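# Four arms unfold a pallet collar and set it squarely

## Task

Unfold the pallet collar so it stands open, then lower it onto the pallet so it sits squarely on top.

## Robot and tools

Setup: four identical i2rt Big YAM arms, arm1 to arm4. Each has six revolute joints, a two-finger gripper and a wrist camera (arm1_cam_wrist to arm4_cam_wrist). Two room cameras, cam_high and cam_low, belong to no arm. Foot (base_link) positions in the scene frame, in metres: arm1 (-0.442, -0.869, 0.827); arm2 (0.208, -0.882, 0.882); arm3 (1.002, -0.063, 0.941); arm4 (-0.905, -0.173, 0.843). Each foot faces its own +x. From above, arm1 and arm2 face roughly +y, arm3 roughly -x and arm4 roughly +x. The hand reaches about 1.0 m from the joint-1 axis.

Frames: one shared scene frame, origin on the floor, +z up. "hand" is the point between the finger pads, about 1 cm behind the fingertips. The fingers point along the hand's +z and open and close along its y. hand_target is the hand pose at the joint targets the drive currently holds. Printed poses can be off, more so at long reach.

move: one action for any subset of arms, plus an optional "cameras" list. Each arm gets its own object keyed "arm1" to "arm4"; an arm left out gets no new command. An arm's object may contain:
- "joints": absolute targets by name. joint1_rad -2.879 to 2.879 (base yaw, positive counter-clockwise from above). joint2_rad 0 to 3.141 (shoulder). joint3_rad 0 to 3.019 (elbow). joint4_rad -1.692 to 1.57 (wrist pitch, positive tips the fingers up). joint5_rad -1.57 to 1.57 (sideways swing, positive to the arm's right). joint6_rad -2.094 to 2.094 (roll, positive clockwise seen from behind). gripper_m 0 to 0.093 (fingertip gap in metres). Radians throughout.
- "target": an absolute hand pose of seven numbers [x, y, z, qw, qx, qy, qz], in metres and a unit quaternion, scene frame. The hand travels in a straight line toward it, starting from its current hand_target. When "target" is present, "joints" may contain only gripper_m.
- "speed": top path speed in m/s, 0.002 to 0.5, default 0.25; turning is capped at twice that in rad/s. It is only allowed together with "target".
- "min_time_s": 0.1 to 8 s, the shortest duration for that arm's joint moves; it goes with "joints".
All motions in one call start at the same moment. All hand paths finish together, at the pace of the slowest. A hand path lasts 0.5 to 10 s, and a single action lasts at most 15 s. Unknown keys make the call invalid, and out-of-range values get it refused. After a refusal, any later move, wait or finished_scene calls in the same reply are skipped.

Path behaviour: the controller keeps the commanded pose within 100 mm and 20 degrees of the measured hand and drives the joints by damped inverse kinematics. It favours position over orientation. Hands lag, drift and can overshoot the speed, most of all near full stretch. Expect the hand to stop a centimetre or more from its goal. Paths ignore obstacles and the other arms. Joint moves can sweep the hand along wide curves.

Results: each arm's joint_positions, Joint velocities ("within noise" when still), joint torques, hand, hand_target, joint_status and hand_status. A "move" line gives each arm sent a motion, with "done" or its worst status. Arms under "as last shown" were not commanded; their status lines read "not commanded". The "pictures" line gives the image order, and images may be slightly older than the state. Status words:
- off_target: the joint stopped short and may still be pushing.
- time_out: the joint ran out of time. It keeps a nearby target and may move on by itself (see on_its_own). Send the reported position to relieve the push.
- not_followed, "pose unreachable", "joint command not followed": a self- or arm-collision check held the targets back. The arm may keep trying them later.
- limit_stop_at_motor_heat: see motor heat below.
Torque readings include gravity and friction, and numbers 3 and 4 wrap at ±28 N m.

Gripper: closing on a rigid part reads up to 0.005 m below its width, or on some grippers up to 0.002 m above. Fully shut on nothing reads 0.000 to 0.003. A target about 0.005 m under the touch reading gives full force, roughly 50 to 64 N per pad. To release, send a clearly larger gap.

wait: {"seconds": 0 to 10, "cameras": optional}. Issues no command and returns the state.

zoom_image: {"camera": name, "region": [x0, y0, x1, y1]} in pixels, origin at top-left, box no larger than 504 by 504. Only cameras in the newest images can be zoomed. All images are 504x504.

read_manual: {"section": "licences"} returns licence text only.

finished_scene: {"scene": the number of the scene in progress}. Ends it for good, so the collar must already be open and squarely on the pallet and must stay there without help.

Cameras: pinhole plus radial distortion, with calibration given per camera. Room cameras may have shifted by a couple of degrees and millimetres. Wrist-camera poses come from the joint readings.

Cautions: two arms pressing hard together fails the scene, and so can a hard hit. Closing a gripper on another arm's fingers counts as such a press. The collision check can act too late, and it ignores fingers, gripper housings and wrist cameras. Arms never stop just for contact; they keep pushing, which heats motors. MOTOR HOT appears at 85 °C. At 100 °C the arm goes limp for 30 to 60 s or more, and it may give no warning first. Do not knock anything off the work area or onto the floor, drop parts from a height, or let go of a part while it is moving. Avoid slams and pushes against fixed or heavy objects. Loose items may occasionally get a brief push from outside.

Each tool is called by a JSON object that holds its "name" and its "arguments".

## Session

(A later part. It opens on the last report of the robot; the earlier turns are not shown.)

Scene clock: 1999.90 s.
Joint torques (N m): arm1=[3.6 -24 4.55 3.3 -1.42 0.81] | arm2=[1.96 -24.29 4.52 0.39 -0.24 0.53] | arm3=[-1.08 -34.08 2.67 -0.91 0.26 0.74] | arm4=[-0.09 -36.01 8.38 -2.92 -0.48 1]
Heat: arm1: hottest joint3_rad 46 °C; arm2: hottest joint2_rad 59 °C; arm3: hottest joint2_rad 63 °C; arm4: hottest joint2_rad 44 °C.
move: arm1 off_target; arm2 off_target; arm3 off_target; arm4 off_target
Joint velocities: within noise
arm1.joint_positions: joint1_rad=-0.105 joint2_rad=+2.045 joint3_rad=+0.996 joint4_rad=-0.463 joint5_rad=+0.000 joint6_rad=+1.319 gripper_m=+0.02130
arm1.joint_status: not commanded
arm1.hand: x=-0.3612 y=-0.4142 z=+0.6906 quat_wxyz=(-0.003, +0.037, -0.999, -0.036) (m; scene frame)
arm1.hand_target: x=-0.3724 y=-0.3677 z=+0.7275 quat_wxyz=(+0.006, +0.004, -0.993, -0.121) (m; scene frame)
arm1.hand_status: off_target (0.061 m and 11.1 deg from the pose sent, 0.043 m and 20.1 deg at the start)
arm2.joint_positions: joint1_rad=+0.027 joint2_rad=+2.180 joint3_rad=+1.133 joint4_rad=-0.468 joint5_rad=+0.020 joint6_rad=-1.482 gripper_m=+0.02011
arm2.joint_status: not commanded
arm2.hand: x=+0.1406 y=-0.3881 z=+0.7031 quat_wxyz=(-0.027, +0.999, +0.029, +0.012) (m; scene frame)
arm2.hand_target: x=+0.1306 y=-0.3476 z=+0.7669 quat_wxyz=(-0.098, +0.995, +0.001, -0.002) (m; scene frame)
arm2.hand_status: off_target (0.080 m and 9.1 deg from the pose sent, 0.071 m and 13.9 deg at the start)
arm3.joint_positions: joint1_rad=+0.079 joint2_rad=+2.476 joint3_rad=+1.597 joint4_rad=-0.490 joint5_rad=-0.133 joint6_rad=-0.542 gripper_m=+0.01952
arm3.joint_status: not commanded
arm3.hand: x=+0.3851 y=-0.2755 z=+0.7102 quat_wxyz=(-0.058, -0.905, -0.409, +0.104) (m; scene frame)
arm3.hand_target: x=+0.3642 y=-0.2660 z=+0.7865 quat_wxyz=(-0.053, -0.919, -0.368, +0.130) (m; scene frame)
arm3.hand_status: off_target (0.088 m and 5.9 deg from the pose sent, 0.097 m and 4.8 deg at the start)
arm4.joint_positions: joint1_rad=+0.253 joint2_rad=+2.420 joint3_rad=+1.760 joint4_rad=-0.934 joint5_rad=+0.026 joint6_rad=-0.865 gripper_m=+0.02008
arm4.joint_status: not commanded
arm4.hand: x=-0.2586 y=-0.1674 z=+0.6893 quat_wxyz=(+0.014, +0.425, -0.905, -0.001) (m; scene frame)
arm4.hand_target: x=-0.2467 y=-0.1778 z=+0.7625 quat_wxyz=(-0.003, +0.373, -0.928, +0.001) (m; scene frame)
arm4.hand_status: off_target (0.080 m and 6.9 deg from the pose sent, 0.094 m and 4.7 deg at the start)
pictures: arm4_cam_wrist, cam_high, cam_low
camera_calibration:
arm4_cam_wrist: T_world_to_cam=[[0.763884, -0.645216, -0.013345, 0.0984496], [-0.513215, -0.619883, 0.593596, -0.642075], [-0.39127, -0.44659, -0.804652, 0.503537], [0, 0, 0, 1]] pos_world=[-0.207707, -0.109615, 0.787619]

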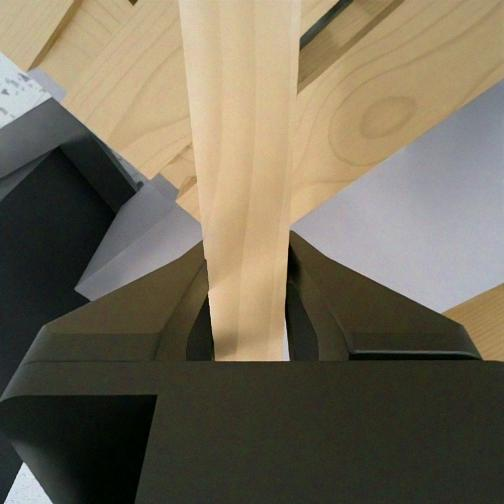

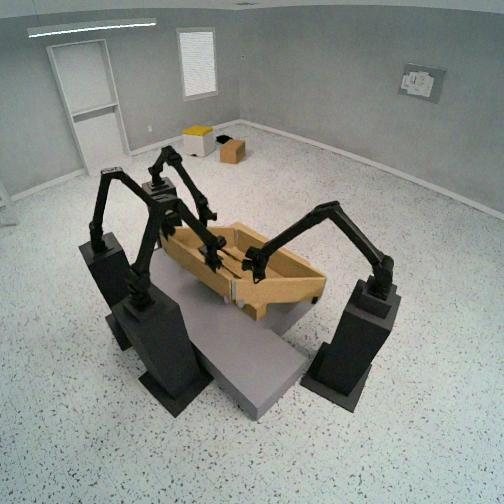

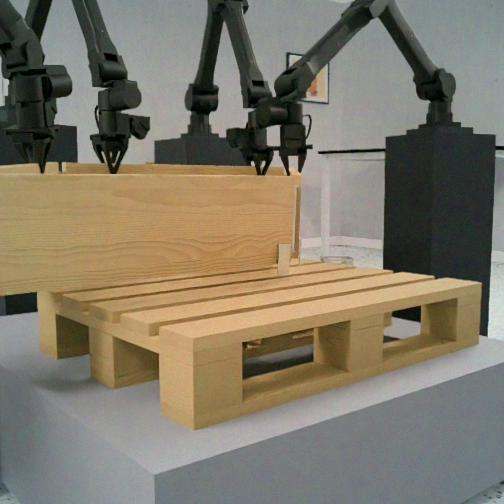

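{"name": "move", "arguments": {"arm1": {"target": [-0.339, -0.302, 0.732, 0, 0, 0.996, 0.0899], "speed": 0.08}, "arm2": {"target": [0.1661, -0.2979, 0.770, -0.0699, 0.9976, 0, 0], "speed": 0.08}, "arm3": {"target": [0.3714, -0.1993, 0.787, 0.0728, 0.8442, 0.5176, -0.1187], "speed": 0.08}, "arm4": {"target": [-0.298, -0.048, 0.768, 0, -0.5312, 0.8473, 0], "speed": 0.08}, "cameras": ["cam_high", "cam_low"]}}

Scene clock: 2028.87 s.
Joint torques (N m): arm1=[3.08 -21.71 9.37 1.69 -1.24 0.44] | arm2=[1.03 -21.36 9.33 -0.51 -0.37 0.19] | arm3=[-3.19 -32.5 2.89 -1.85 0.2 -0.04] | arm4=[1.9 -35.96 6.26 -2.07 -1.39 0.54]
Heat: arm1: hottest joint2_rad 43 °C; arm2: hottest joint2_rad 60 °C; arm3: hottest joint2_rad 66 °C; arm4: hottest joint2_rad 42 °C.
move: arm1 off_target; arm2 off_target; arm3 off_target; arm4 off_target
Joint velocities: within noise
arm1.joint_positions: joint1_rad=-0.137 joint2_rad=+2.108 joint3_rad=+1.205 joint4_rad=-0.639 joint5_rad=+0.006 joint6_rad=+1.321 gripper_m=+0.02174
arm1.joint_status: not commanded
arm1.hand: x=-0.3332 y=-0.3607 z=+0.7071 quat_wxyz=(-0.003, +0.020, -1.000, -0.021) (m; scene frame)
arm1.hand_target: x=-0.3399 y=-0.3061 z=+0.7362 quat_wxyz=(+0.003, +0.002, -0.996, -0.089) (m; scene frame)
arm1.hand_status: off_target (0.064 m and 8.2 deg from the pose sent, 0.122 m and 7.5 deg at the start)
arm2.joint_positions: joint1_rad=-0.038 joint2_rad=+2.208 joint3_rad=+1.265 joint4_rad=-0.608 joint5_rad=+0.007 joint6_rad=-1.520 gripper_m=+0.02011
arm2.joint_status: not commanded
arm2.hand: x=+0.1679 y=-0.3534 z=+0.7167 quat_wxyz=(-0.008, +1.000, +0.016, +0.008) (m; scene frame)
arm2.hand_target: x=+0.1667 y=-0.3018 z=+0.7714 quat_wxyz=(-0.070, +0.998, +0.000, +0.000) (m; scene frame)
arm2.hand_status: off_target (0.077 m and 7.4 deg from the pose sent, 0.115 m and 6.1 deg at the start)
arm3.joint_positions: joint1_rad=-0.020 joint2_rad=+2.460 joint3_rad=+1.578 joint4_rad=-0.536 joint5_rad=-0.229 joint6_rad=-0.927 gripper_m=+0.01952
arm3.joint_status: not commanded
arm3.hand: x=+0.3862 y=-0.2266 z=+0.7157 quat_wxyz=(-0.084, -0.834, -0.534, +0.108) (m; scene frame)
arm3.hand_target: x=+0.3708 y=-0.2009 z=+0.7798 quat_wxyz=(-0.073, -0.844, -0.518, +0.119) (m; scene frame)
arm3.hand_status: off_target (0.078 m and 2.8 deg from the pose sent, 0.109 m and 14.5 deg at the start)
arm4.joint_positions: joint1_rad=+0.438 joint2_rad=+2.358 joint3_rad=+1.616 joint4_rad=-0.882 joint5_rad=+0.052 joint6_rad=-0.968 gripper_m=+0.02023
arm4.joint_status: not commanded
arm4.hand: x=-0.3090 y=-0.0606 z=+0.6877 quat_wxyz=(+0.031, +0.551, -0.834, +0.007) (m; scene frame)
arm4.hand_target: x=-0.2983 y=-0.0486 z=+0.7615 quat_wxyz=(+0.000, +0.532, -0.847, +0.000) (m; scene frame)
arm4.hand_status: off_target (0.082 m and 4.5 deg from the pose sent, 0.148 m and 14.0 deg at the start)
pictures: cam_high, cam_low

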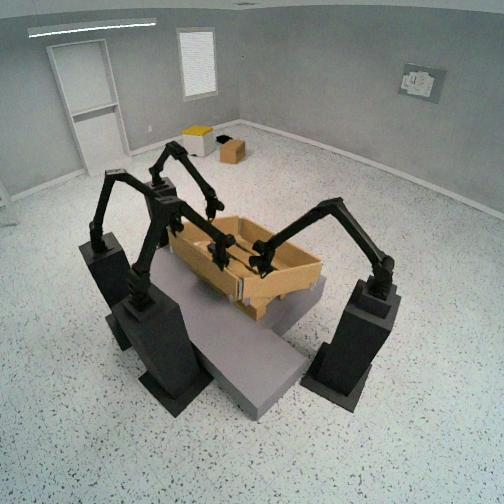

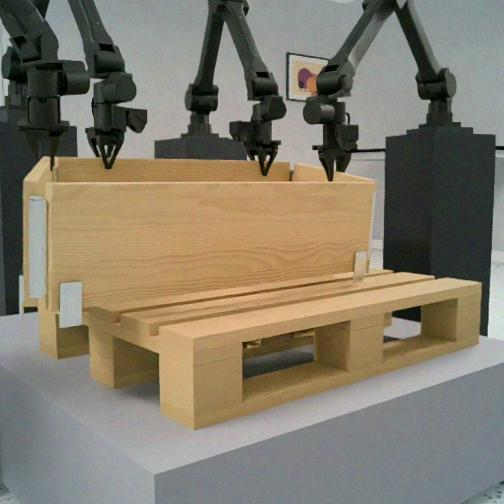

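{"name": "move", "arguments": {"arm1": {"target": [-0.2996, -0.2501, 0.730, 0, 0, 0.996, 0.0899], "speed": 0.08}, "arm2": {"target": [0.2099, -0.2481, 0.763, -0.0699, 0.9976, 0, 0], "speed": 0.08}, "arm3": {"target": [0.3708, -0.1331, 0.776, 0.0923, 0.7412, 0.6567, -0.1042], "speed": 0.08}, "arm4": {"target": [-0.364, 0.035, 0.766, 0, -0.6706, 0.7418, 0], "speed": 0.08}, "cameras": ["all"]}}

Scene clock: 2057.80 s.
Joint torques (N m): arm1=[2.84 -23.53 10.18 1.52 -1.69 0.43] | arm2=[0.97 -21.07 10.15 -0.16 -0.74 0.22] | arm3=[-3.02 -29.22 5.94 -2.76 -0.39 -0.14] | arm4=[2.49 -35.37 5.5 -2.43 -1.25 0.47]
Heat: arm1: hottest joint2_rad 45 °C; arm2: hottest joint2_rad 57 °C; arm3: hottest joint2_rad 60 °C; arm4: hottest joint2_rad 42 °C.
move: arm1 off_target; arm2 off_target; arm3 off_target; arm4 off_target
Joint velocities: within noise
arm1.joint_positions: joint1_rad=-0.184 joint2_rad=+2.219 joint3_rad=+1.420 joint4_rad=-0.735 joint5_rad=+0.011 joint6_rad=+1.273 gripper_m=+0.02174
arm1.joint_status: not commanded
arm1.hand: x=-0.2932 y=-0.3065 z=+0.7041 quat_wxyz=(-0.007, +0.020, -0.999, -0.023) (m; scene frame)
arm1.hand_target: x=-0.3008 y=-0.2543 z=+0.7338 quat_wxyz=(+0.002, +0.002, -0.996, -0.089) (m; scene frame)
arm1.hand_status: off_target (0.062 m and 8.0 deg from the pose sent, 0.118 m and 8.2 deg at the start)
arm2.joint_positions: joint1_rad=-0.114 joint2_rad=+2.287 joint3_rad=+1.445 joint4_rad=-0.698 joint5_rad=+0.005 joint6_rad=-1.600 gripper_m=+0.02011
arm2.joint_status: not commanded
arm2.hand: x=+0.2077 y=-0.2985 z=+0.7187 quat_wxyz=(-0.014, +1.000, +0.017, +0.008) (m; scene frame)
arm2.hand_target: x=+0.2103 y=-0.2516 z=+0.7652 quat_wxyz=(-0.070, +0.998, +0.001, +0.000) (m; scene frame)
arm2.hand_status: off_target (0.067 m and 6.8 deg from the pose sent, 0.122 m and 7.4 deg at the start)
arm3.joint_positions: joint1_rad=-0.134 joint2_rad=+2.466 joint3_rad=+1.610 joint4_rad=-0.665 joint5_rad=-0.268 joint6_rad=-1.392 gripper_m=+0.01951
arm3.joint_status: not commanded
arm3.hand: x=+0.3884 y=-0.1602 z=+0.7192 quat_wxyz=(-0.096, -0.732, -0.667, +0.099) (m; scene frame)
arm3.hand_target: x=+0.3713 y=-0.1338 z=+0.7723 quat_wxyz=(-0.091, -0.741, -0.657, +0.105) (m; scene frame)
arm3.hand_status: off_target (0.065 m and 1.8 deg from the pose sent, 0.112 m and 17.7 deg at the start)
arm4.joint_positions: joint1_rad=+0.594 joint2_rad=+2.297 joint3_rad=+1.456 joint4_rad=-0.792 joint5_rad=+0.047 joint6_rad=-1.148 gripper_m=+0.02023
arm4.joint_status: not commanded
arm4.hand: x=-0.3737 y=+0.0167 z=+0.6817 quat_wxyz=(+0.033, +0.682, -0.730, +0.003) (m; scene frame)
arm4.hand_target: x=-0.3644 y=+0.0341 z=+0.7579 quat_wxyz=(-0.001, +0.671, -0.741, +0.000) (m; scene frame)
arm4.hand_status: off_target (0.087 m and 4.2 deg from the pose sent, 0.135 m and 17.7 deg at the start)
pictures: arm1_cam_wrist, arm2_cam_wrist, arm3_cam_wrist, arm4_cam_wrist, cam_high, cam_low
camera_calibration:
arm1_cam_wrist: T_world_to_cam=[[0.0196222, -0.999567, -0.0219371, -0.284566], [-0.813926, -0.0287126, 0.580258, -0.65254], [-0.580636, 0.00646923, -0.814137, 0.5334], [0, 0, 0, 1]] pos_world=[-0.215824, -0.30663, 0.806659]
arm2_cam_wrist: T_world_to_cam=[[-0.0291122, 0.998855, 0.0379681, 0.277685], [0.804865, 0.000899962, 0.593458, -0.588456], [0.592744, 0.0478361, -0.803969, 0.594099], [0, 0, 0, 1]] pos_world=[0.129563, -0.305257, 0.816318]
arm3_cam_wrist: T_world_to_cam=[[-0.996091, 0.087774, -0.00988548, 0.4094], [0.079099, 0.936209, 0.342427, -0.122319], [0.0393111, 0.340307, -0.939492, 0.839841], [0, 0, 0, 1]] pos_world=[0.38446, -0.207222, 0.834957]
arm4_cam_wrist: T_world_to_cam=[[0.996249, -0.0766926, -0.0400837, 0.400532], [-0.0358023, -0.786992, 0.615923, -0.416448], [-0.0787823, -0.612178, -0.786786, 0.641963], [0, 0, 0, 1]] pos_world=[-0.363364, 0.0959717, 0.777642]

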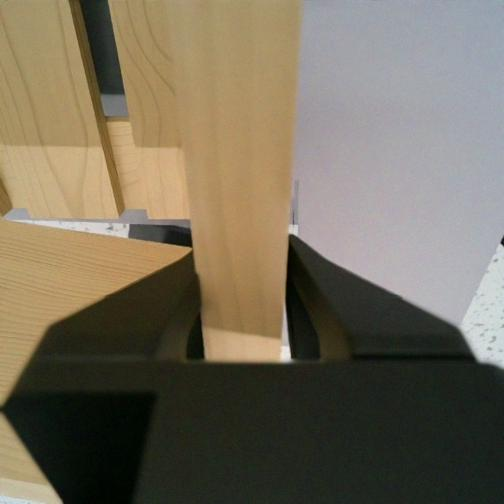

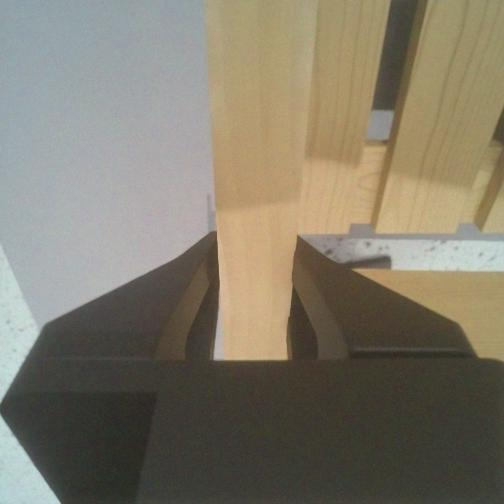

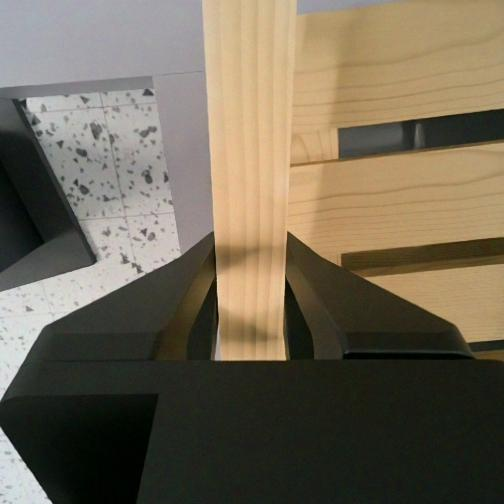

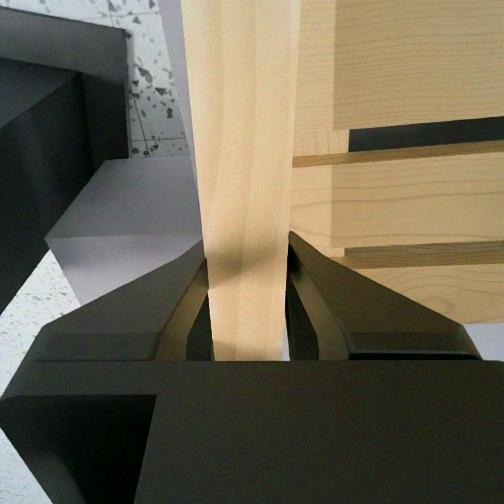

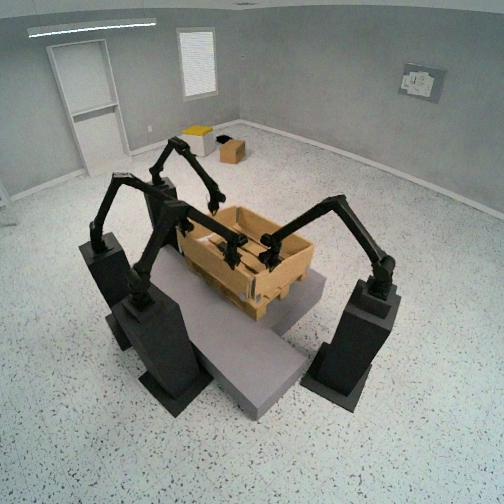

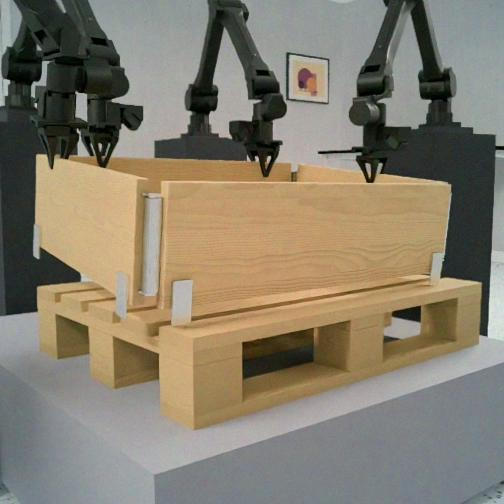

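{"name": "zoom_image", "arguments": {"camera": "arm1_cam_wrist", "region": [0, 0, 340, 260]}}

{"name": "zoom_image", "arguments": {"camera": "arm2_cam_wrist", "region": [180, 80, 504, 290]}}

{"name": "zoom_image", "arguments": {"camera": "arm3_cam_wrist", "region": [140, 0, 504, 300]}}

{"name": "zoom_image", "arguments": {"camera": "arm4_cam_wrist", "region": [140, 0, 504, 340]}}

{"name": "zoom_image", "arguments": {"camera": "cam_low", "region": [20, 140, 500, 440]}}

Scaled by 1.482 from the camera's 504x504 image, which has a finer 720x720 frame.

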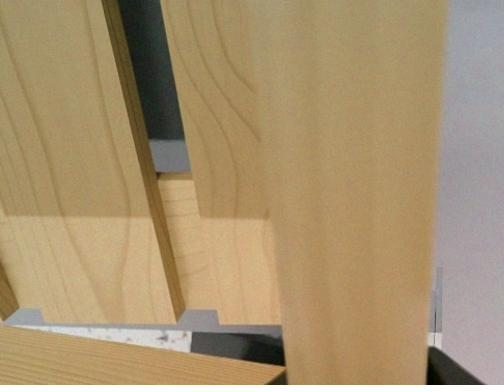

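Scaled by 1.556 from the camera's 504x504 image, which has a finer 720x720 frame.

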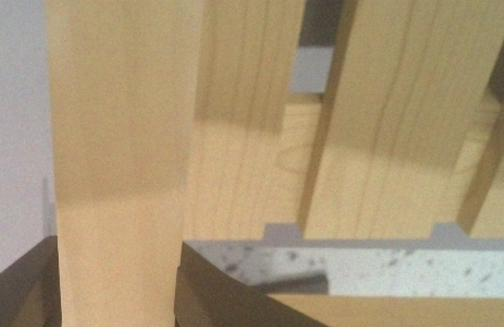

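Scaled by 1.385 from the camera's 504x504 image, which has a finer 720x720 frame.

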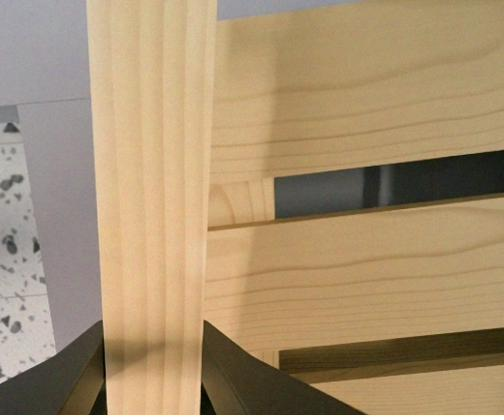

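Scaled by 1.385 from the camera's 504x504 image, which has a finer 720x720 frame.

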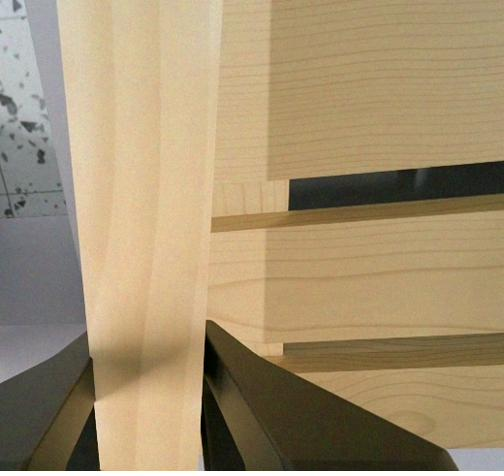

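Scaled by 1.050 from the camera's 504x504 image, which has a finer 720x720 frame.

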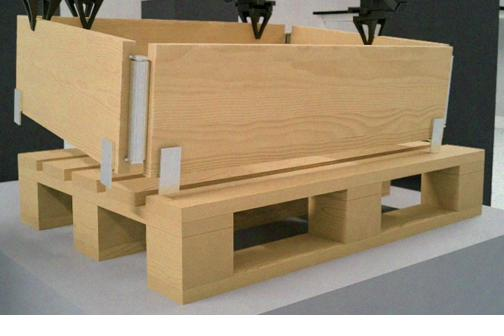

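{"name": "zoom_image", "arguments": {"camera": "cam_high", "region": [160, 190, 340, 340]}}

{"name": "zoom_image", "arguments": {"camera": "cam_low", "region": [20, 240, 270, 400]}}

{"name": "zoom_image", "arguments": {"camera": "cam_low", "region": [380, 150, 504, 330]}}

Scaled by 2.800 from the camera's 504x504 image, which has a finer 720x720 frame.

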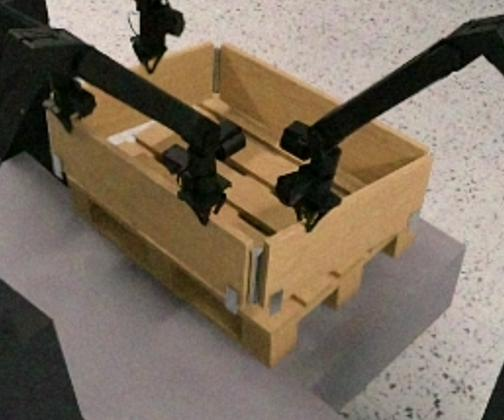

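Scaled by 2.016 from the camera's 504x504 image, which has a finer 720x720 frame.

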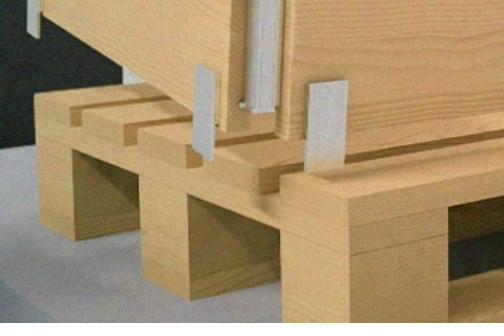

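Scaled by 2.800 from the camera's 504x504 image, which has a finer 720x720 frame.

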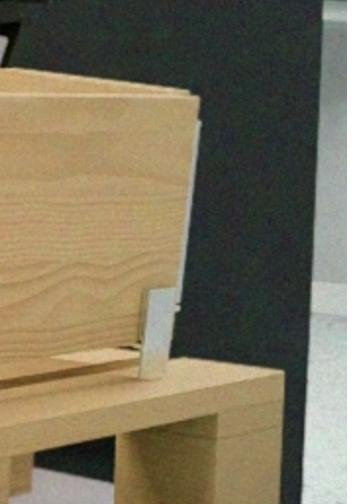

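{"name": "move", "arguments": {"arm3": {"target": [0.3713, -0.1338, 0.800, 0.0923, 0.7412, 0.6567, -0.1042], "speed": 0.05}, "arm4": {"joints": {"joint2_rad": 2.063, "joint3_rad": 1.3875, "joint4_rad": -0.90}, "min_time_s": 1.2}, "cameras": ["cam_high", "cam_low"]}}

{"name": "zoom_image", "arguments": {"camera": "cam_low", "region": [20, 140, 500, 440]}}

Scene clock: 2344.33 s.
Joint torques (N m): arm1=[3.02 -23.94 9.54 1.62 -1.54 0.45] | arm2=[1.08 -21.3 9.83 -0.16 -0.69 0.22] | arm3=[-2.73 -32.79 4.44 -3.1 -0.82 0.34] | arm4=[1.73 -37.83 5 -3.62 -0.59 0.83]
Heat: arm1: hottest joint3_rad 50 °C; arm2: hottest joint2_rad 52 °C; arm3: hottest joint2_rad 63 °C; arm4: hottest joint2_rad 47 °C.
move: arm3 off_target; arm4 time_out
Joint velocities: within noise
arm1.joint_positions: joint1_rad=-0.185 joint2_rad=+2.219 joint3_rad=+1.429 joint4_rad=-0.739 joint5_rad=+0.007 joint6_rad=+1.273 gripper_m=+0.02163
arm1.joint_status: not commanded
arm1.hand: x=-0.2922 y=-0.3028 z=+0.7066 quat_wxyz=(-0.006, +0.020, -0.999, -0.027) (m; scene frame)
arm1.hand_target: x=-0.3006 y=-0.2543 z=+0.7338 quat_wxyz=(+0.002, +0.002, -0.996, -0.089) (m; scene frame)
arm1.hand_status: not commanded
arm2.joint_positions: joint1_rad=-0.115 joint2_rad=+2.287 joint3_rad=+1.450 joint4_rad=-0.698 joint5_rad=+0.005 joint6_rad=-1.600 gripper_m=+0.02010
arm2.joint_status: not commanded
arm2.hand: x=+0.2083 y=-0.2960 z=+0.7198 quat_wxyz=(-0.016, +1.000, +0.017, +0.008) (m; scene frame)
arm2.hand_target: x=+0.2103 y=-0.2517 z=+0.7650 quat_wxyz=(-0.070, +0.998, +0.001, +0.000) (m; scene frame)
arm2.hand_status: not commanded
arm3.joint_positions: joint1_rad=-0.137 joint2_rad=+2.466 joint3_rad=+1.624 joint4_rad=-0.680 joint5_rad=-0.259 joint6_rad=-1.438 gripper_m=+0.01950
arm3.joint_status: not commanded
arm3.hand: x=+0.3841 y=-0.1570 z=+0.7223 quat_wxyz=(-0.091, -0.718, -0.683, +0.098) (m; scene frame)
arm3.hand_target: x=+0.3707 y=-0.1352 z=+0.7926 quat_wxyz=(-0.091, -0.741, -0.657, +0.106) (m; scene frame)
arm3.hand_status: off_target (0.082 m and 4.1 deg from the pose sent, 0.087 m and 1.8 deg at the start)
arm4.joint_positions: joint1_rad=+0.603 joint2_rad=+2.238 joint3_rad=+1.398 joint4_rad=-0.789 joint5_rad=+0.028 joint6_rad=-1.184 gripper_m=+0.02023
arm4.joint_status: joint2_rad time_out (moved -0.060 of -0.234); joint4_rad time_out (moved +0.003 of -0.108); the others done
arm4.on_its_own: joint2_rad reads +2.238 and still pushes toward +2.063 since a time_out; joint4_rad reads -0.789 and still pushes toward -0.900 since a time_out; joint6_rad reads -1.184 and still pushes toward -1.104 since a time_out
arm4.hand: x=-0.3892 y=+0.0196 z=+0.6993 quat_wxyz=(+0.027, +0.699, -0.715, -0.005) (m; scene frame)
arm4.hand_target: x=-0.3840 y=+0.0260 z=+0.7906 quat_wxyz=(+0.000, +0.671, -0.741, -0.001) (m; scene frame)
arm4.hand_status: not commanded
pictures: cam_high, cam_low

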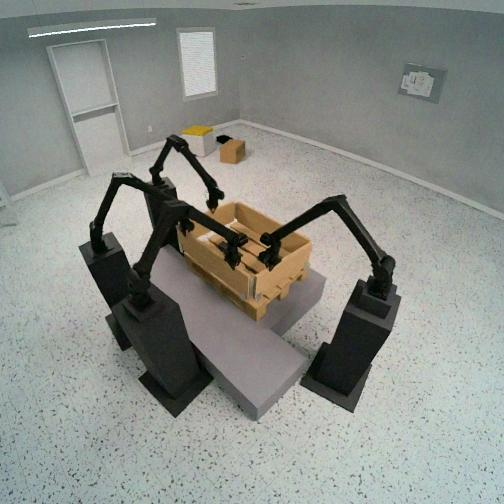

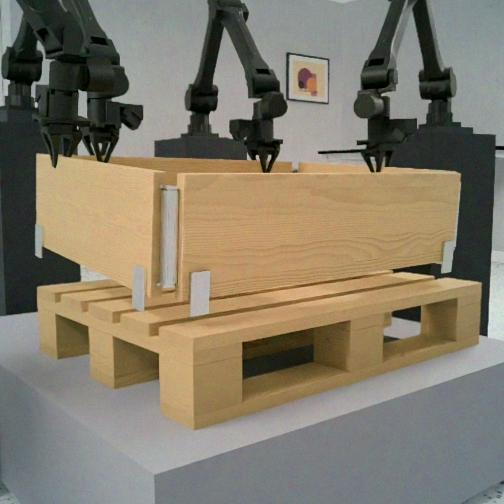

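Scaled by 1.050 from the camera's 504x504 image, which has a finer 720x720 frame.

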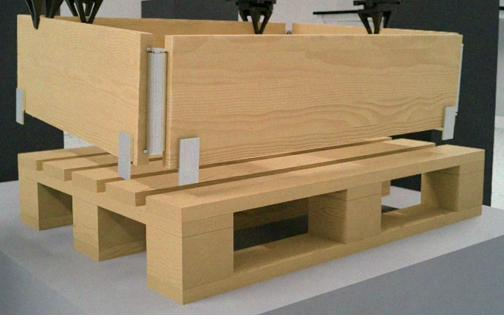

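{"name": "zoom_image", "arguments": {"camera": "cam_high", "region": [220, 230, 330, 330]}}

{"name": "zoom_image", "arguments": {"camera": "cam_high", "region": [160, 190, 270, 290]}}

Scaled by 4.582 from the camera's 504x504 image, which has a finer 720x720 frame.

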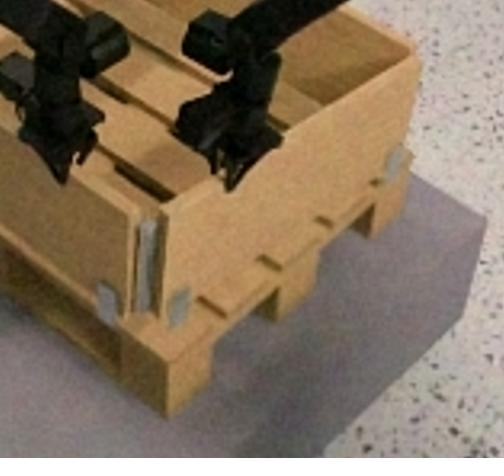

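Scaled by 4.582 from the camera's 504x504 image, which has a finer 720x720 frame.

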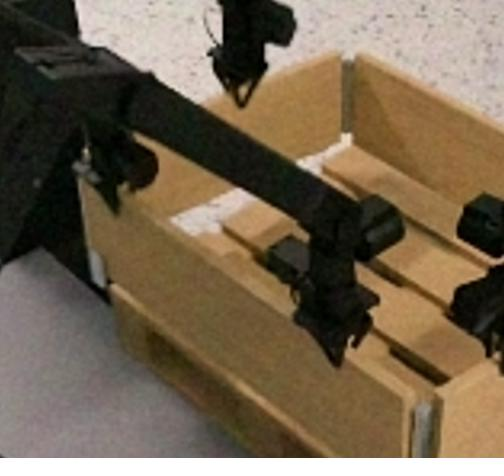

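{"name": "move", "arguments": {"arm1": {"target": [-0.2826, -0.2358, 0.735, 0, 0, 0.996, 0.0899], "speed": 0.06}, "arm2": {"target": [0.2283, -0.2297, 0.767, -0.0699, 0.9976, 0, 0], "speed": 0.06}, "arm3": {"target": [0.3737, -0.1112, 0.795, 0.1008, 0.6828, 0.7173, -0.0960], "speed": 0.06}, "arm4": {"target": [-0.409, 0.052, 0.790, 0, -0.7243, 0.6895, 0], "speed": 0.06}, "cameras": ["all"]}}

{"name": "zoom_image", "arguments": {"camera": "cam_low", "region": [20, 140, 500, 440]}}

{"name": "zoom_image", "arguments": {"camera": "cam_high", "region": [220, 230, 330, 330]}}

{"name": "zoom_image", "arguments": {"camera": "cam_high", "region": [160, 200, 240, 280]}}

Scene clock: 2413.83 s.
Joint torques (N m): arm1=[2.73 -23.36 10.26 1.47 -1.56 0.46] | arm2=[1.03 -21.13 10.62 -0.14 -0.78 0.23] | arm3=[-2.84 -30.33 5.45 -3.56 -0.74 -0.12] | arm4=[3.08 -35.25 5.01 -2.73 -0.91 0.7]
Heat: arm1: hottest joint3_rad 48 °C; arm2: hottest joint2_rad 53 °C; arm3: hottest joint2_rad 67 °C; arm4: hottest joint2_rad 46 °C.
move: arm1 off_target; arm2 off_target; arm3 off_target; arm4 off_target
Joint velocities: within noise
arm1.joint_positions: joint1_rad=-0.202 joint2_rad=+2.238 joint3_rad=+1.496 joint4_rad=-0.780 joint5_rad=+0.005 joint6_rad=+1.250 gripper_m=+0.02163
arm1.joint_status: not commanded
arm1.hand: x=-0.2775 y=-0.2868 z=+0.7146 quat_wxyz=(-0.006, +0.023, -0.999, -0.030) (m; scene frame)
arm1.hand_target: x=-0.2838 y=-0.2394 z=+0.7384 quat_wxyz=(+0.002, +0.002, -0.996, -0.090) (m; scene frame)
arm1.hand_status: off_target (0.055 m and 7.4 deg from the pose sent, 0.073 m and 7.6 deg at the start)
arm2.joint_positions: joint1_rad=-0.143 joint2_rad=+2.306 joint3_rad=+1.519 joint4_rad=-0.743 joint5_rad=+0.003 joint6_rad=-1.630 gripper_m=+0.02010
arm2.joint_status: not commanded
arm2.hand: x=+0.2247 y=-0.2764 z=+0.7274 quat_wxyz=(-0.019, +1.000, +0.018, +0.008) (m; scene frame)
arm2.hand_target: x=+0.2285 y=-0.2330 z=+0.7691 quat_wxyz=(-0.070, +0.998, +0.001, +0.000) (m; scene frame)
arm2.hand_status: off_target (0.061 m and 6.3 deg from the pose sent, 0.084 m and 6.5 deg at the start)
arm3.joint_positions: joint1_rad=-0.172 joint2_rad=+2.466 joint3_rad=+1.653 joint4_rad=-0.751 joint5_rad=-0.265 joint6_rad=-1.607 gripper_m=+0.01950
arm3.joint_status: not commanded
arm3.hand: x=+0.3832 y=-0.1361 z=+0.7296 quat_wxyz=(-0.097, -0.672, -0.728, +0.094) (m; scene frame)
arm3.hand_target: x=+0.3732 y=-0.1124 z=+0.7899 quat_wxyz=(-0.099, -0.683, -0.717, +0.097) (m; scene frame)
arm3.hand_status: off_target (0.071 m and 1.8 deg from the pose sent, 0.087 m and 5.8 deg at the start)
arm4.joint_positions: joint1_rad=+0.646 joint2_rad=+2.207 joint3_rad=+1.339 joint4_rad=-0.765 joint5_rad=+0.035 joint6_rad=-1.262 gripper_m=+0.02023
arm4.joint_status: not commanded
arm4.hand: x=-0.4132 y=+0.0339 z=+0.7015 quat_wxyz=(+0.030, +0.741, -0.671, -0.003) (m; scene frame)
arm4.hand_target: x=-0.4092 y=+0.0510 z=+0.7797 quat_wxyz=(-0.001, +0.725, -0.689, -0.001) (m; scene frame)
arm4.hand_status: off_target (0.090 m and 4.5 deg from the pose sent, 0.098 m and 5.2 deg at the start)
pictures: arm1_cam_wrist, arm2_cam_wrist, arm3_cam_wrist, arm4_cam_wrist, cam_high, cam_low
camera_calibration:
arm1_cam_wrist: T_world_to_cam=[[0.0243241, -0.999086, -0.0351466, -0.2541], [-0.813038, -0.0402271, 0.580819, -0.648786], [-0.581702, 0.0144476, -0.813274, 0.552308], [0, 0, 0, 1]] pos_world=[-0.200028, -0.287946, 0.817074]
arm2_cam_wrist: T_world_to_cam=[[-0.0310985, 0.998394, 0.0473516, 0.24929], [0.805534, -0.00301168, 0.592542, -0.607911], [0.591733, 0.0565705, -0.804147, 0.592802], [0, 0, 0, 1]] pos_world=[0.146665, -0.284256, 0.825108]
arm3_cam_wrist: T_world_to_cam=[[-0.996687, -0.0811717, 0.0051641, 0.368537], [-0.0742883, 0.934341, 0.348551, -0.0940464], [-0.0331175, 0.347012, -0.937276, 0.868634], [0, 0, 0, 1]] pos_world=[0.389097, -0.18364, 0.845027]
arm4_cam_wrist: T_world_to_cam=[[0.994787, 0.089441, -0.0489795, 0.442026], [0.100839, -0.791361, 0.602975, -0.350884], [0.0151702, -0.604771, -0.796255, 0.710183], [0, 0, 0, 1]] pos_world=[-0.415113, 0.112287, 0.798712]

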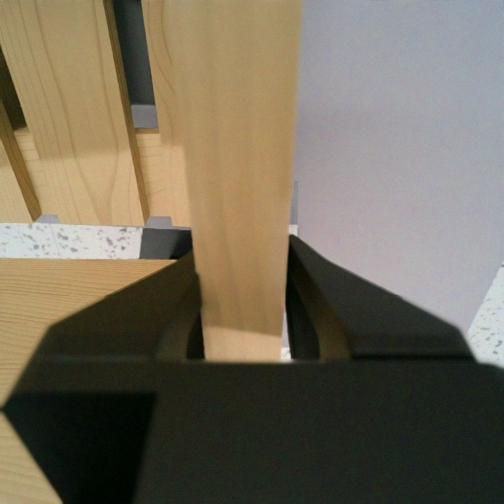

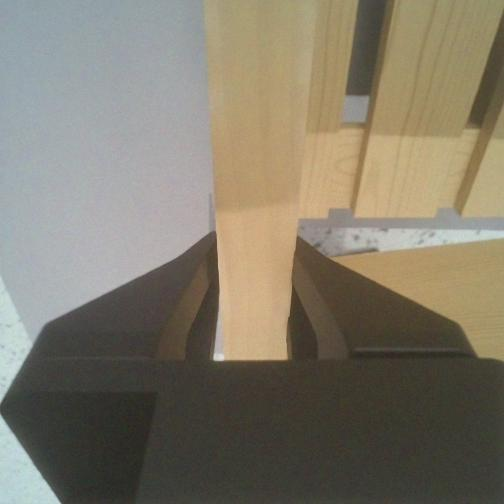

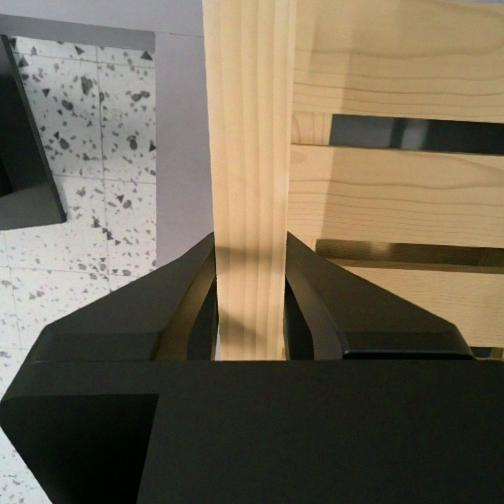

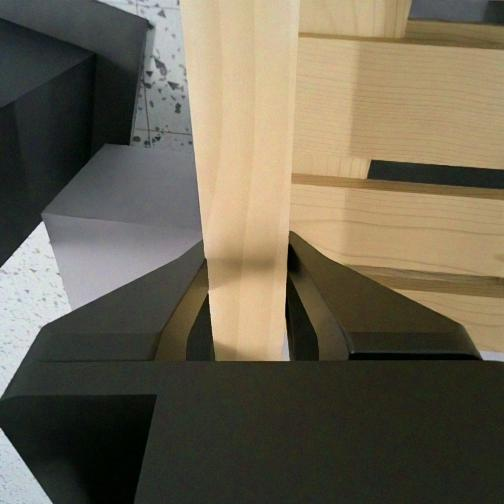

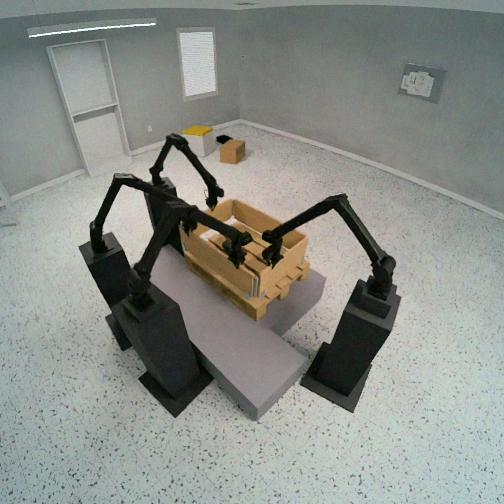

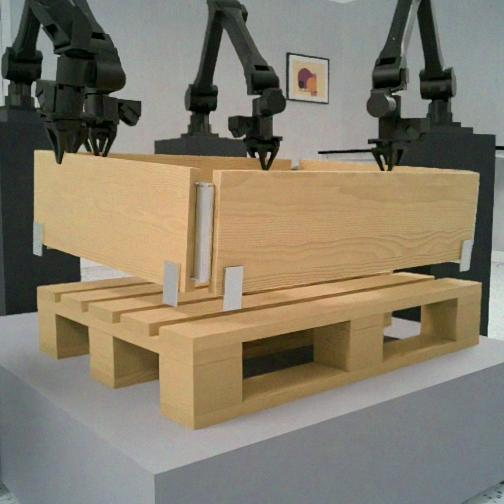

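Scaled by 1.050 from the camera's 504x504 image, which has a finer 720x720 frame.

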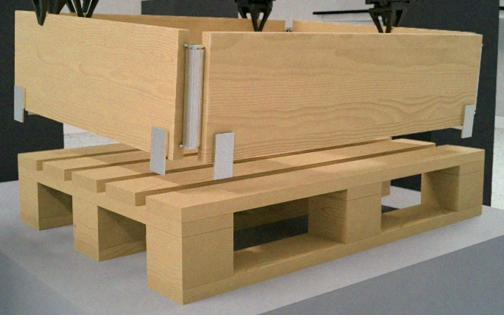

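Scaled by 4.582 from the camera's 504x504 image, which has a finer 720x720 frame.

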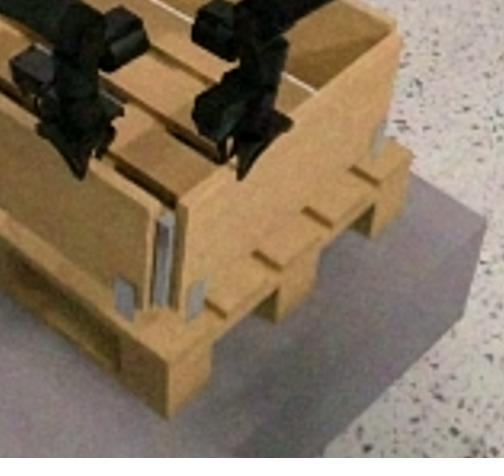

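Scaled by 6.300 from the camera's 504x504 image, which has a finer 720x720 frame.

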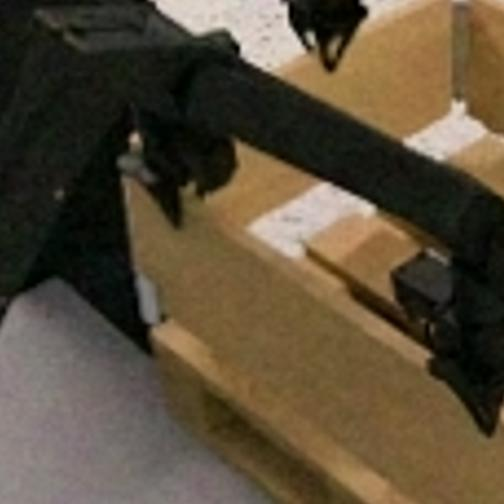

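{"name": "zoom_image", "arguments": {"camera": "arm1_cam_wrist", "region": [60, 100, 320, 280]}}

{"name": "zoom_image", "arguments": {"camera": "arm2_cam_wrist", "region": [200, 100, 420, 280]}}

{"name": "zoom_image", "arguments": {"camera": "arm3_cam_wrist", "region": [140, 0, 400, 200]}}

{"name": "zoom_image", "arguments": {"camera": "arm4_cam_wrist", "region": [140, 0, 400, 200]}}

Scaled by 1.938 from the camera's 504x504 image, which has a finer 720x720 frame.

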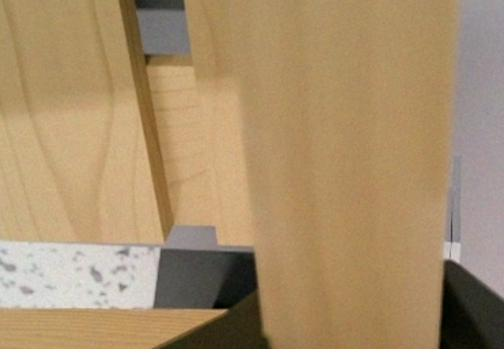

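Scaled by 2.291 from the camera's 504x504 image, which has a finer 720x720 frame.

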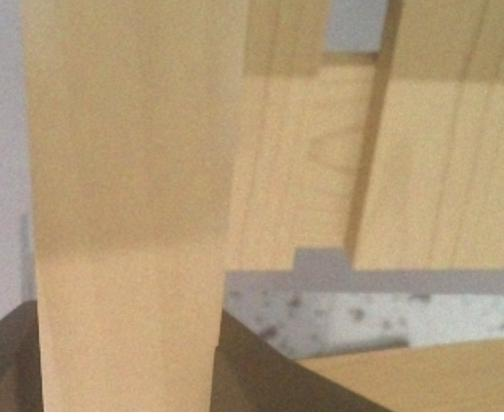

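Scaled by 1.938 from the camera's 504x504 image, which has a finer 720x720 frame.

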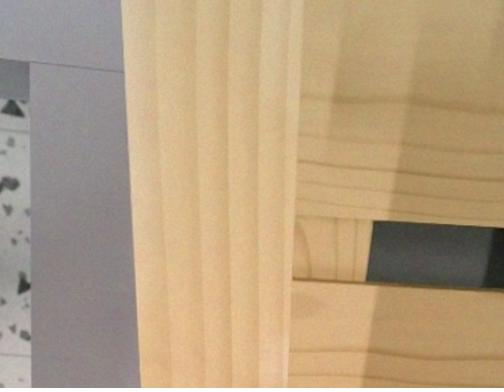

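Scaled by 1.938 from the camera's 504x504 image, which has a finer 720x720 frame.

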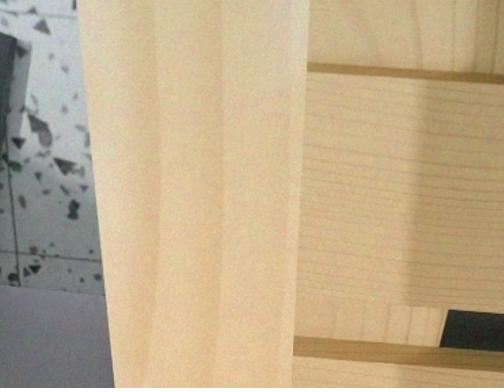

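{"name": "move", "arguments": {"arm1": {"joints": {"joint2_rad": 2.276}, "min_time_s": 0.8}, "arm2": {"joints": {"joint2_rad": 2.315}, "min_time_s": 0.8}, "arm3": {"joints": {"joint2_rad": 2.412}, "min_time_s": 0.8}, "arm4": {"joints": {"joint2_rad": 2.092}, "min_time_s": 0.8}}}

{"name": "move", "arguments": {"arm1": {"joints": {"joint2_rad": 2.296}, "min_time_s": 0.6}, "arm2": {"joints": {"joint2_rad": 2.345}, "min_time_s": 0.6}, "arm3": {"joints": {"joint2_rad": 2.442}, "min_time_s": 0.6}, "arm4": {"joints": {"joint2_rad": 2.122}, "min_time_s": 0.6}, "cameras": ["cam_low", "cam_high"]}}

Scene clock: 2533.53 s.
Joint torques (N m): arm1=[2.96 -21.71 9.28 1.57 -1.45 0.47] | arm2=[1.08 -19.9 9.46 -0.18 -0.69 0.24] | arm3=[-2.84 -29.27 4.3 -3.45 -0.72 0.04] | arm4=[3.08 -31.68 5.35 -2.97 -0.7 0.79]
Heat: arm1: hottest joint2_rad 49 °C; arm2: hottest joint2_rad 57 °C; arm3: hottest joint2_rad 66 °C; arm4: hottest joint2_rad 58 °C.
move: arm1 done; arm2 done; arm3 done; arm4 done
Joint velocities: within noise
arm1.joint_positions: joint1_rad=-0.205 joint2_rad=+2.255 joint3_rad=+1.508 joint4_rad=-0.780 joint5_rad=+0.002 joint6_rad=+1.249 gripper_m=+0.02163
arm1.joint_status: all done
arm1.hand: x=-0.2761 y=-0.2853 z=+0.7080 quat_wxyz=(-0.004, +0.022, -0.999, -0.028) (m; scene frame)
arm1.hand_target: x=-0.2862 y=-0.2480 z=+0.7144 quat_wxyz=(+0.007, +0.002, -0.997, -0.071) (m; scene frame)
arm1.hand_status: not commanded
arm2.joint_positions: joint1_rad=-0.143 joint2_rad=+2.331 joint3_rad=+1.536 joint4_rad=-0.743 joint5_rad=+0.001 joint6_rad=-1.632 gripper_m=+0.02002
arm2.joint_status: all done
arm2.hand: x=+0.2244 y=-0.2754 z=+0.7171 quat_wxyz=(-0.014, +1.000, +0.019, +0.006) (m; scene frame)
arm2.hand_target: x=+0.2283 y=-0.2439 z=+0.7424 quat_wxyz=(-0.049, +0.999, +0.001, -0.001) (m; scene frame)
arm2.hand_status: not commanded
arm3.joint_positions: joint1_rad=-0.174 joint2_rad=+2.488 joint3_rad=+1.666 joint4_rad=-0.751 joint5_rad=-0.264 joint6_rad=-1.622 gripper_m=+0.01946
arm3.joint_status: all done
arm3.hand: x=+0.3838 y=-0.1348 z=+0.7198 quat_wxyz=(-0.099, -0.668, -0.732, +0.091) (m; scene frame)
arm3.hand_target: x=+0.3856 y=-0.1126 z=+0.7648 quat_wxyz=(-0.114, -0.685, -0.715, +0.083) (m; scene frame)
arm3.hand_status: not commanded
arm4.joint_positions: joint1_rad=+0.647 joint2_rad=+2.207 joint3_rad=+1.335 joint4_rad=-0.760 joint5_rad=+0.029 joint6_rad=-1.271 gripper_m=+0.02023
arm4.joint_status: all done
arm4.hand: x=-0.4147 y=+0.0348 z=+0.7004 quat_wxyz=(+0.029, +0.744, -0.668, -0.006) (m; scene frame)
arm4.hand_target: x=-0.4164 y=+0.0481 z=+0.7599 quat_wxyz=(+0.016, +0.725, -0.688, -0.008) (m; scene frame)
arm4.hand_status: not commanded
pictures: none

Scene clock: 2534.57 s.
Joint torques (N m): arm1=[2.96 -21.6 8.81 1.52 -1.39 0.48] | arm2=[0.97 -19.08 8.55 -0.17 -0.65 0.25] | arm3=[-2.78 -28.75 2.97 -3.44 -0.65 0.11] | arm4=[2.96 -30.68 5.22 -3.25 -0.76 0.82]
Heat: arm1: hottest joint3_rad 49 °C; arm2: hottest joint2_rad 57 °C; arm3: hottest joint2_rad 66 °C; arm4: hottest joint2_rad 58 °C.
move: arm1 done; arm2 done; arm3 done; arm4 done
Joint velocities: within noise
arm1.joint_positions: joint1_rad=-0.206 joint2_rad=+2.272 joint3_rad=+1.516 joint4_rad=-0.780 joint5_rad=+0.000 joint6_rad=+1.247 gripper_m=+0.02158
arm1.joint_status: all done
arm1.hand: x=-0.2757 y=-0.2860 z=+0.7002 quat_wxyz=(-0.002, +0.022, -0.999, -0.024) (m; scene frame)
arm1.hand_target: x=-0.2877 y=-0.2528 z=+0.7019 quat_wxyz=(+0.009, +0.002, -0.998, -0.061) (m; scene frame)
arm1.hand_status: not commanded
arm2.joint_positions: joint1_rad=-0.144 joint2_rad=+2.352 joint3_rad=+1.545 joint4_rad=-0.743 joint5_rad=-0.001 joint6_rad=-1.633 gripper_m=+0.01993
arm2.joint_status: all done
arm2.hand: x=+0.2249 y=-0.2765 z=+0.7075 quat_wxyz=(-0.009, +1.000, +0.019, +0.005) (m; scene frame)
arm2.hand_target: x=+0.2284 y=-0.2524 z=+0.7241 quat_wxyz=(-0.034, +0.999, +0.000, -0.001) (m; scene frame)
arm2.hand_status: not commanded
arm3.joint_positions: joint1_rad=-0.174 joint2_rad=+2.513 joint3_rad=+1.683 joint4_rad=-0.751 joint5_rad=-0.266 joint6_rad=-1.630 gripper_m=+0.01945
arm3.joint_status: all done
arm3.hand: x=+0.3838 y=-0.1350 z=+0.7093 quat_wxyz=(-0.102, -0.666, -0.734, +0.089) (m; scene frame)
arm3.hand_target: x=+0.3951 y=-0.1125 z=+0.7470 quat_wxyz=(-0.125, -0.686, -0.713, +0.072) (m; scene frame)
arm3.hand_status: not commanded
arm4.joint_positions: joint1_rad=+0.647 joint2_rad=+2.224 joint3_rad=+1.335 joint4_rad=-0.751 joint5_rad=+0.031 joint6_rad=-1.276 gripper_m=+0.02023
arm4.joint_status: all done
arm4.hand: x=-0.4168 y=+0.0337 z=+0.6917 quat_wxyz=(+0.033, +0.745, -0.666, -0.007) (m; scene frame)
arm4.hand_target: x=-0.4225 y=+0.0455 z=+0.7445 quat_wxyz=(+0.030, +0.725, -0.688, -0.014) (m; scene frame)
arm4.hand_status: not commanded
pictures: cam_high, cam_low

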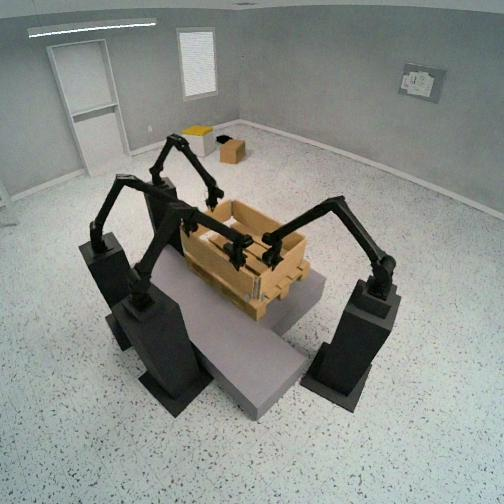

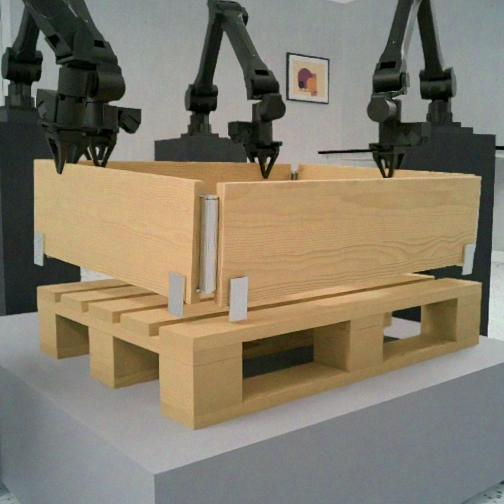

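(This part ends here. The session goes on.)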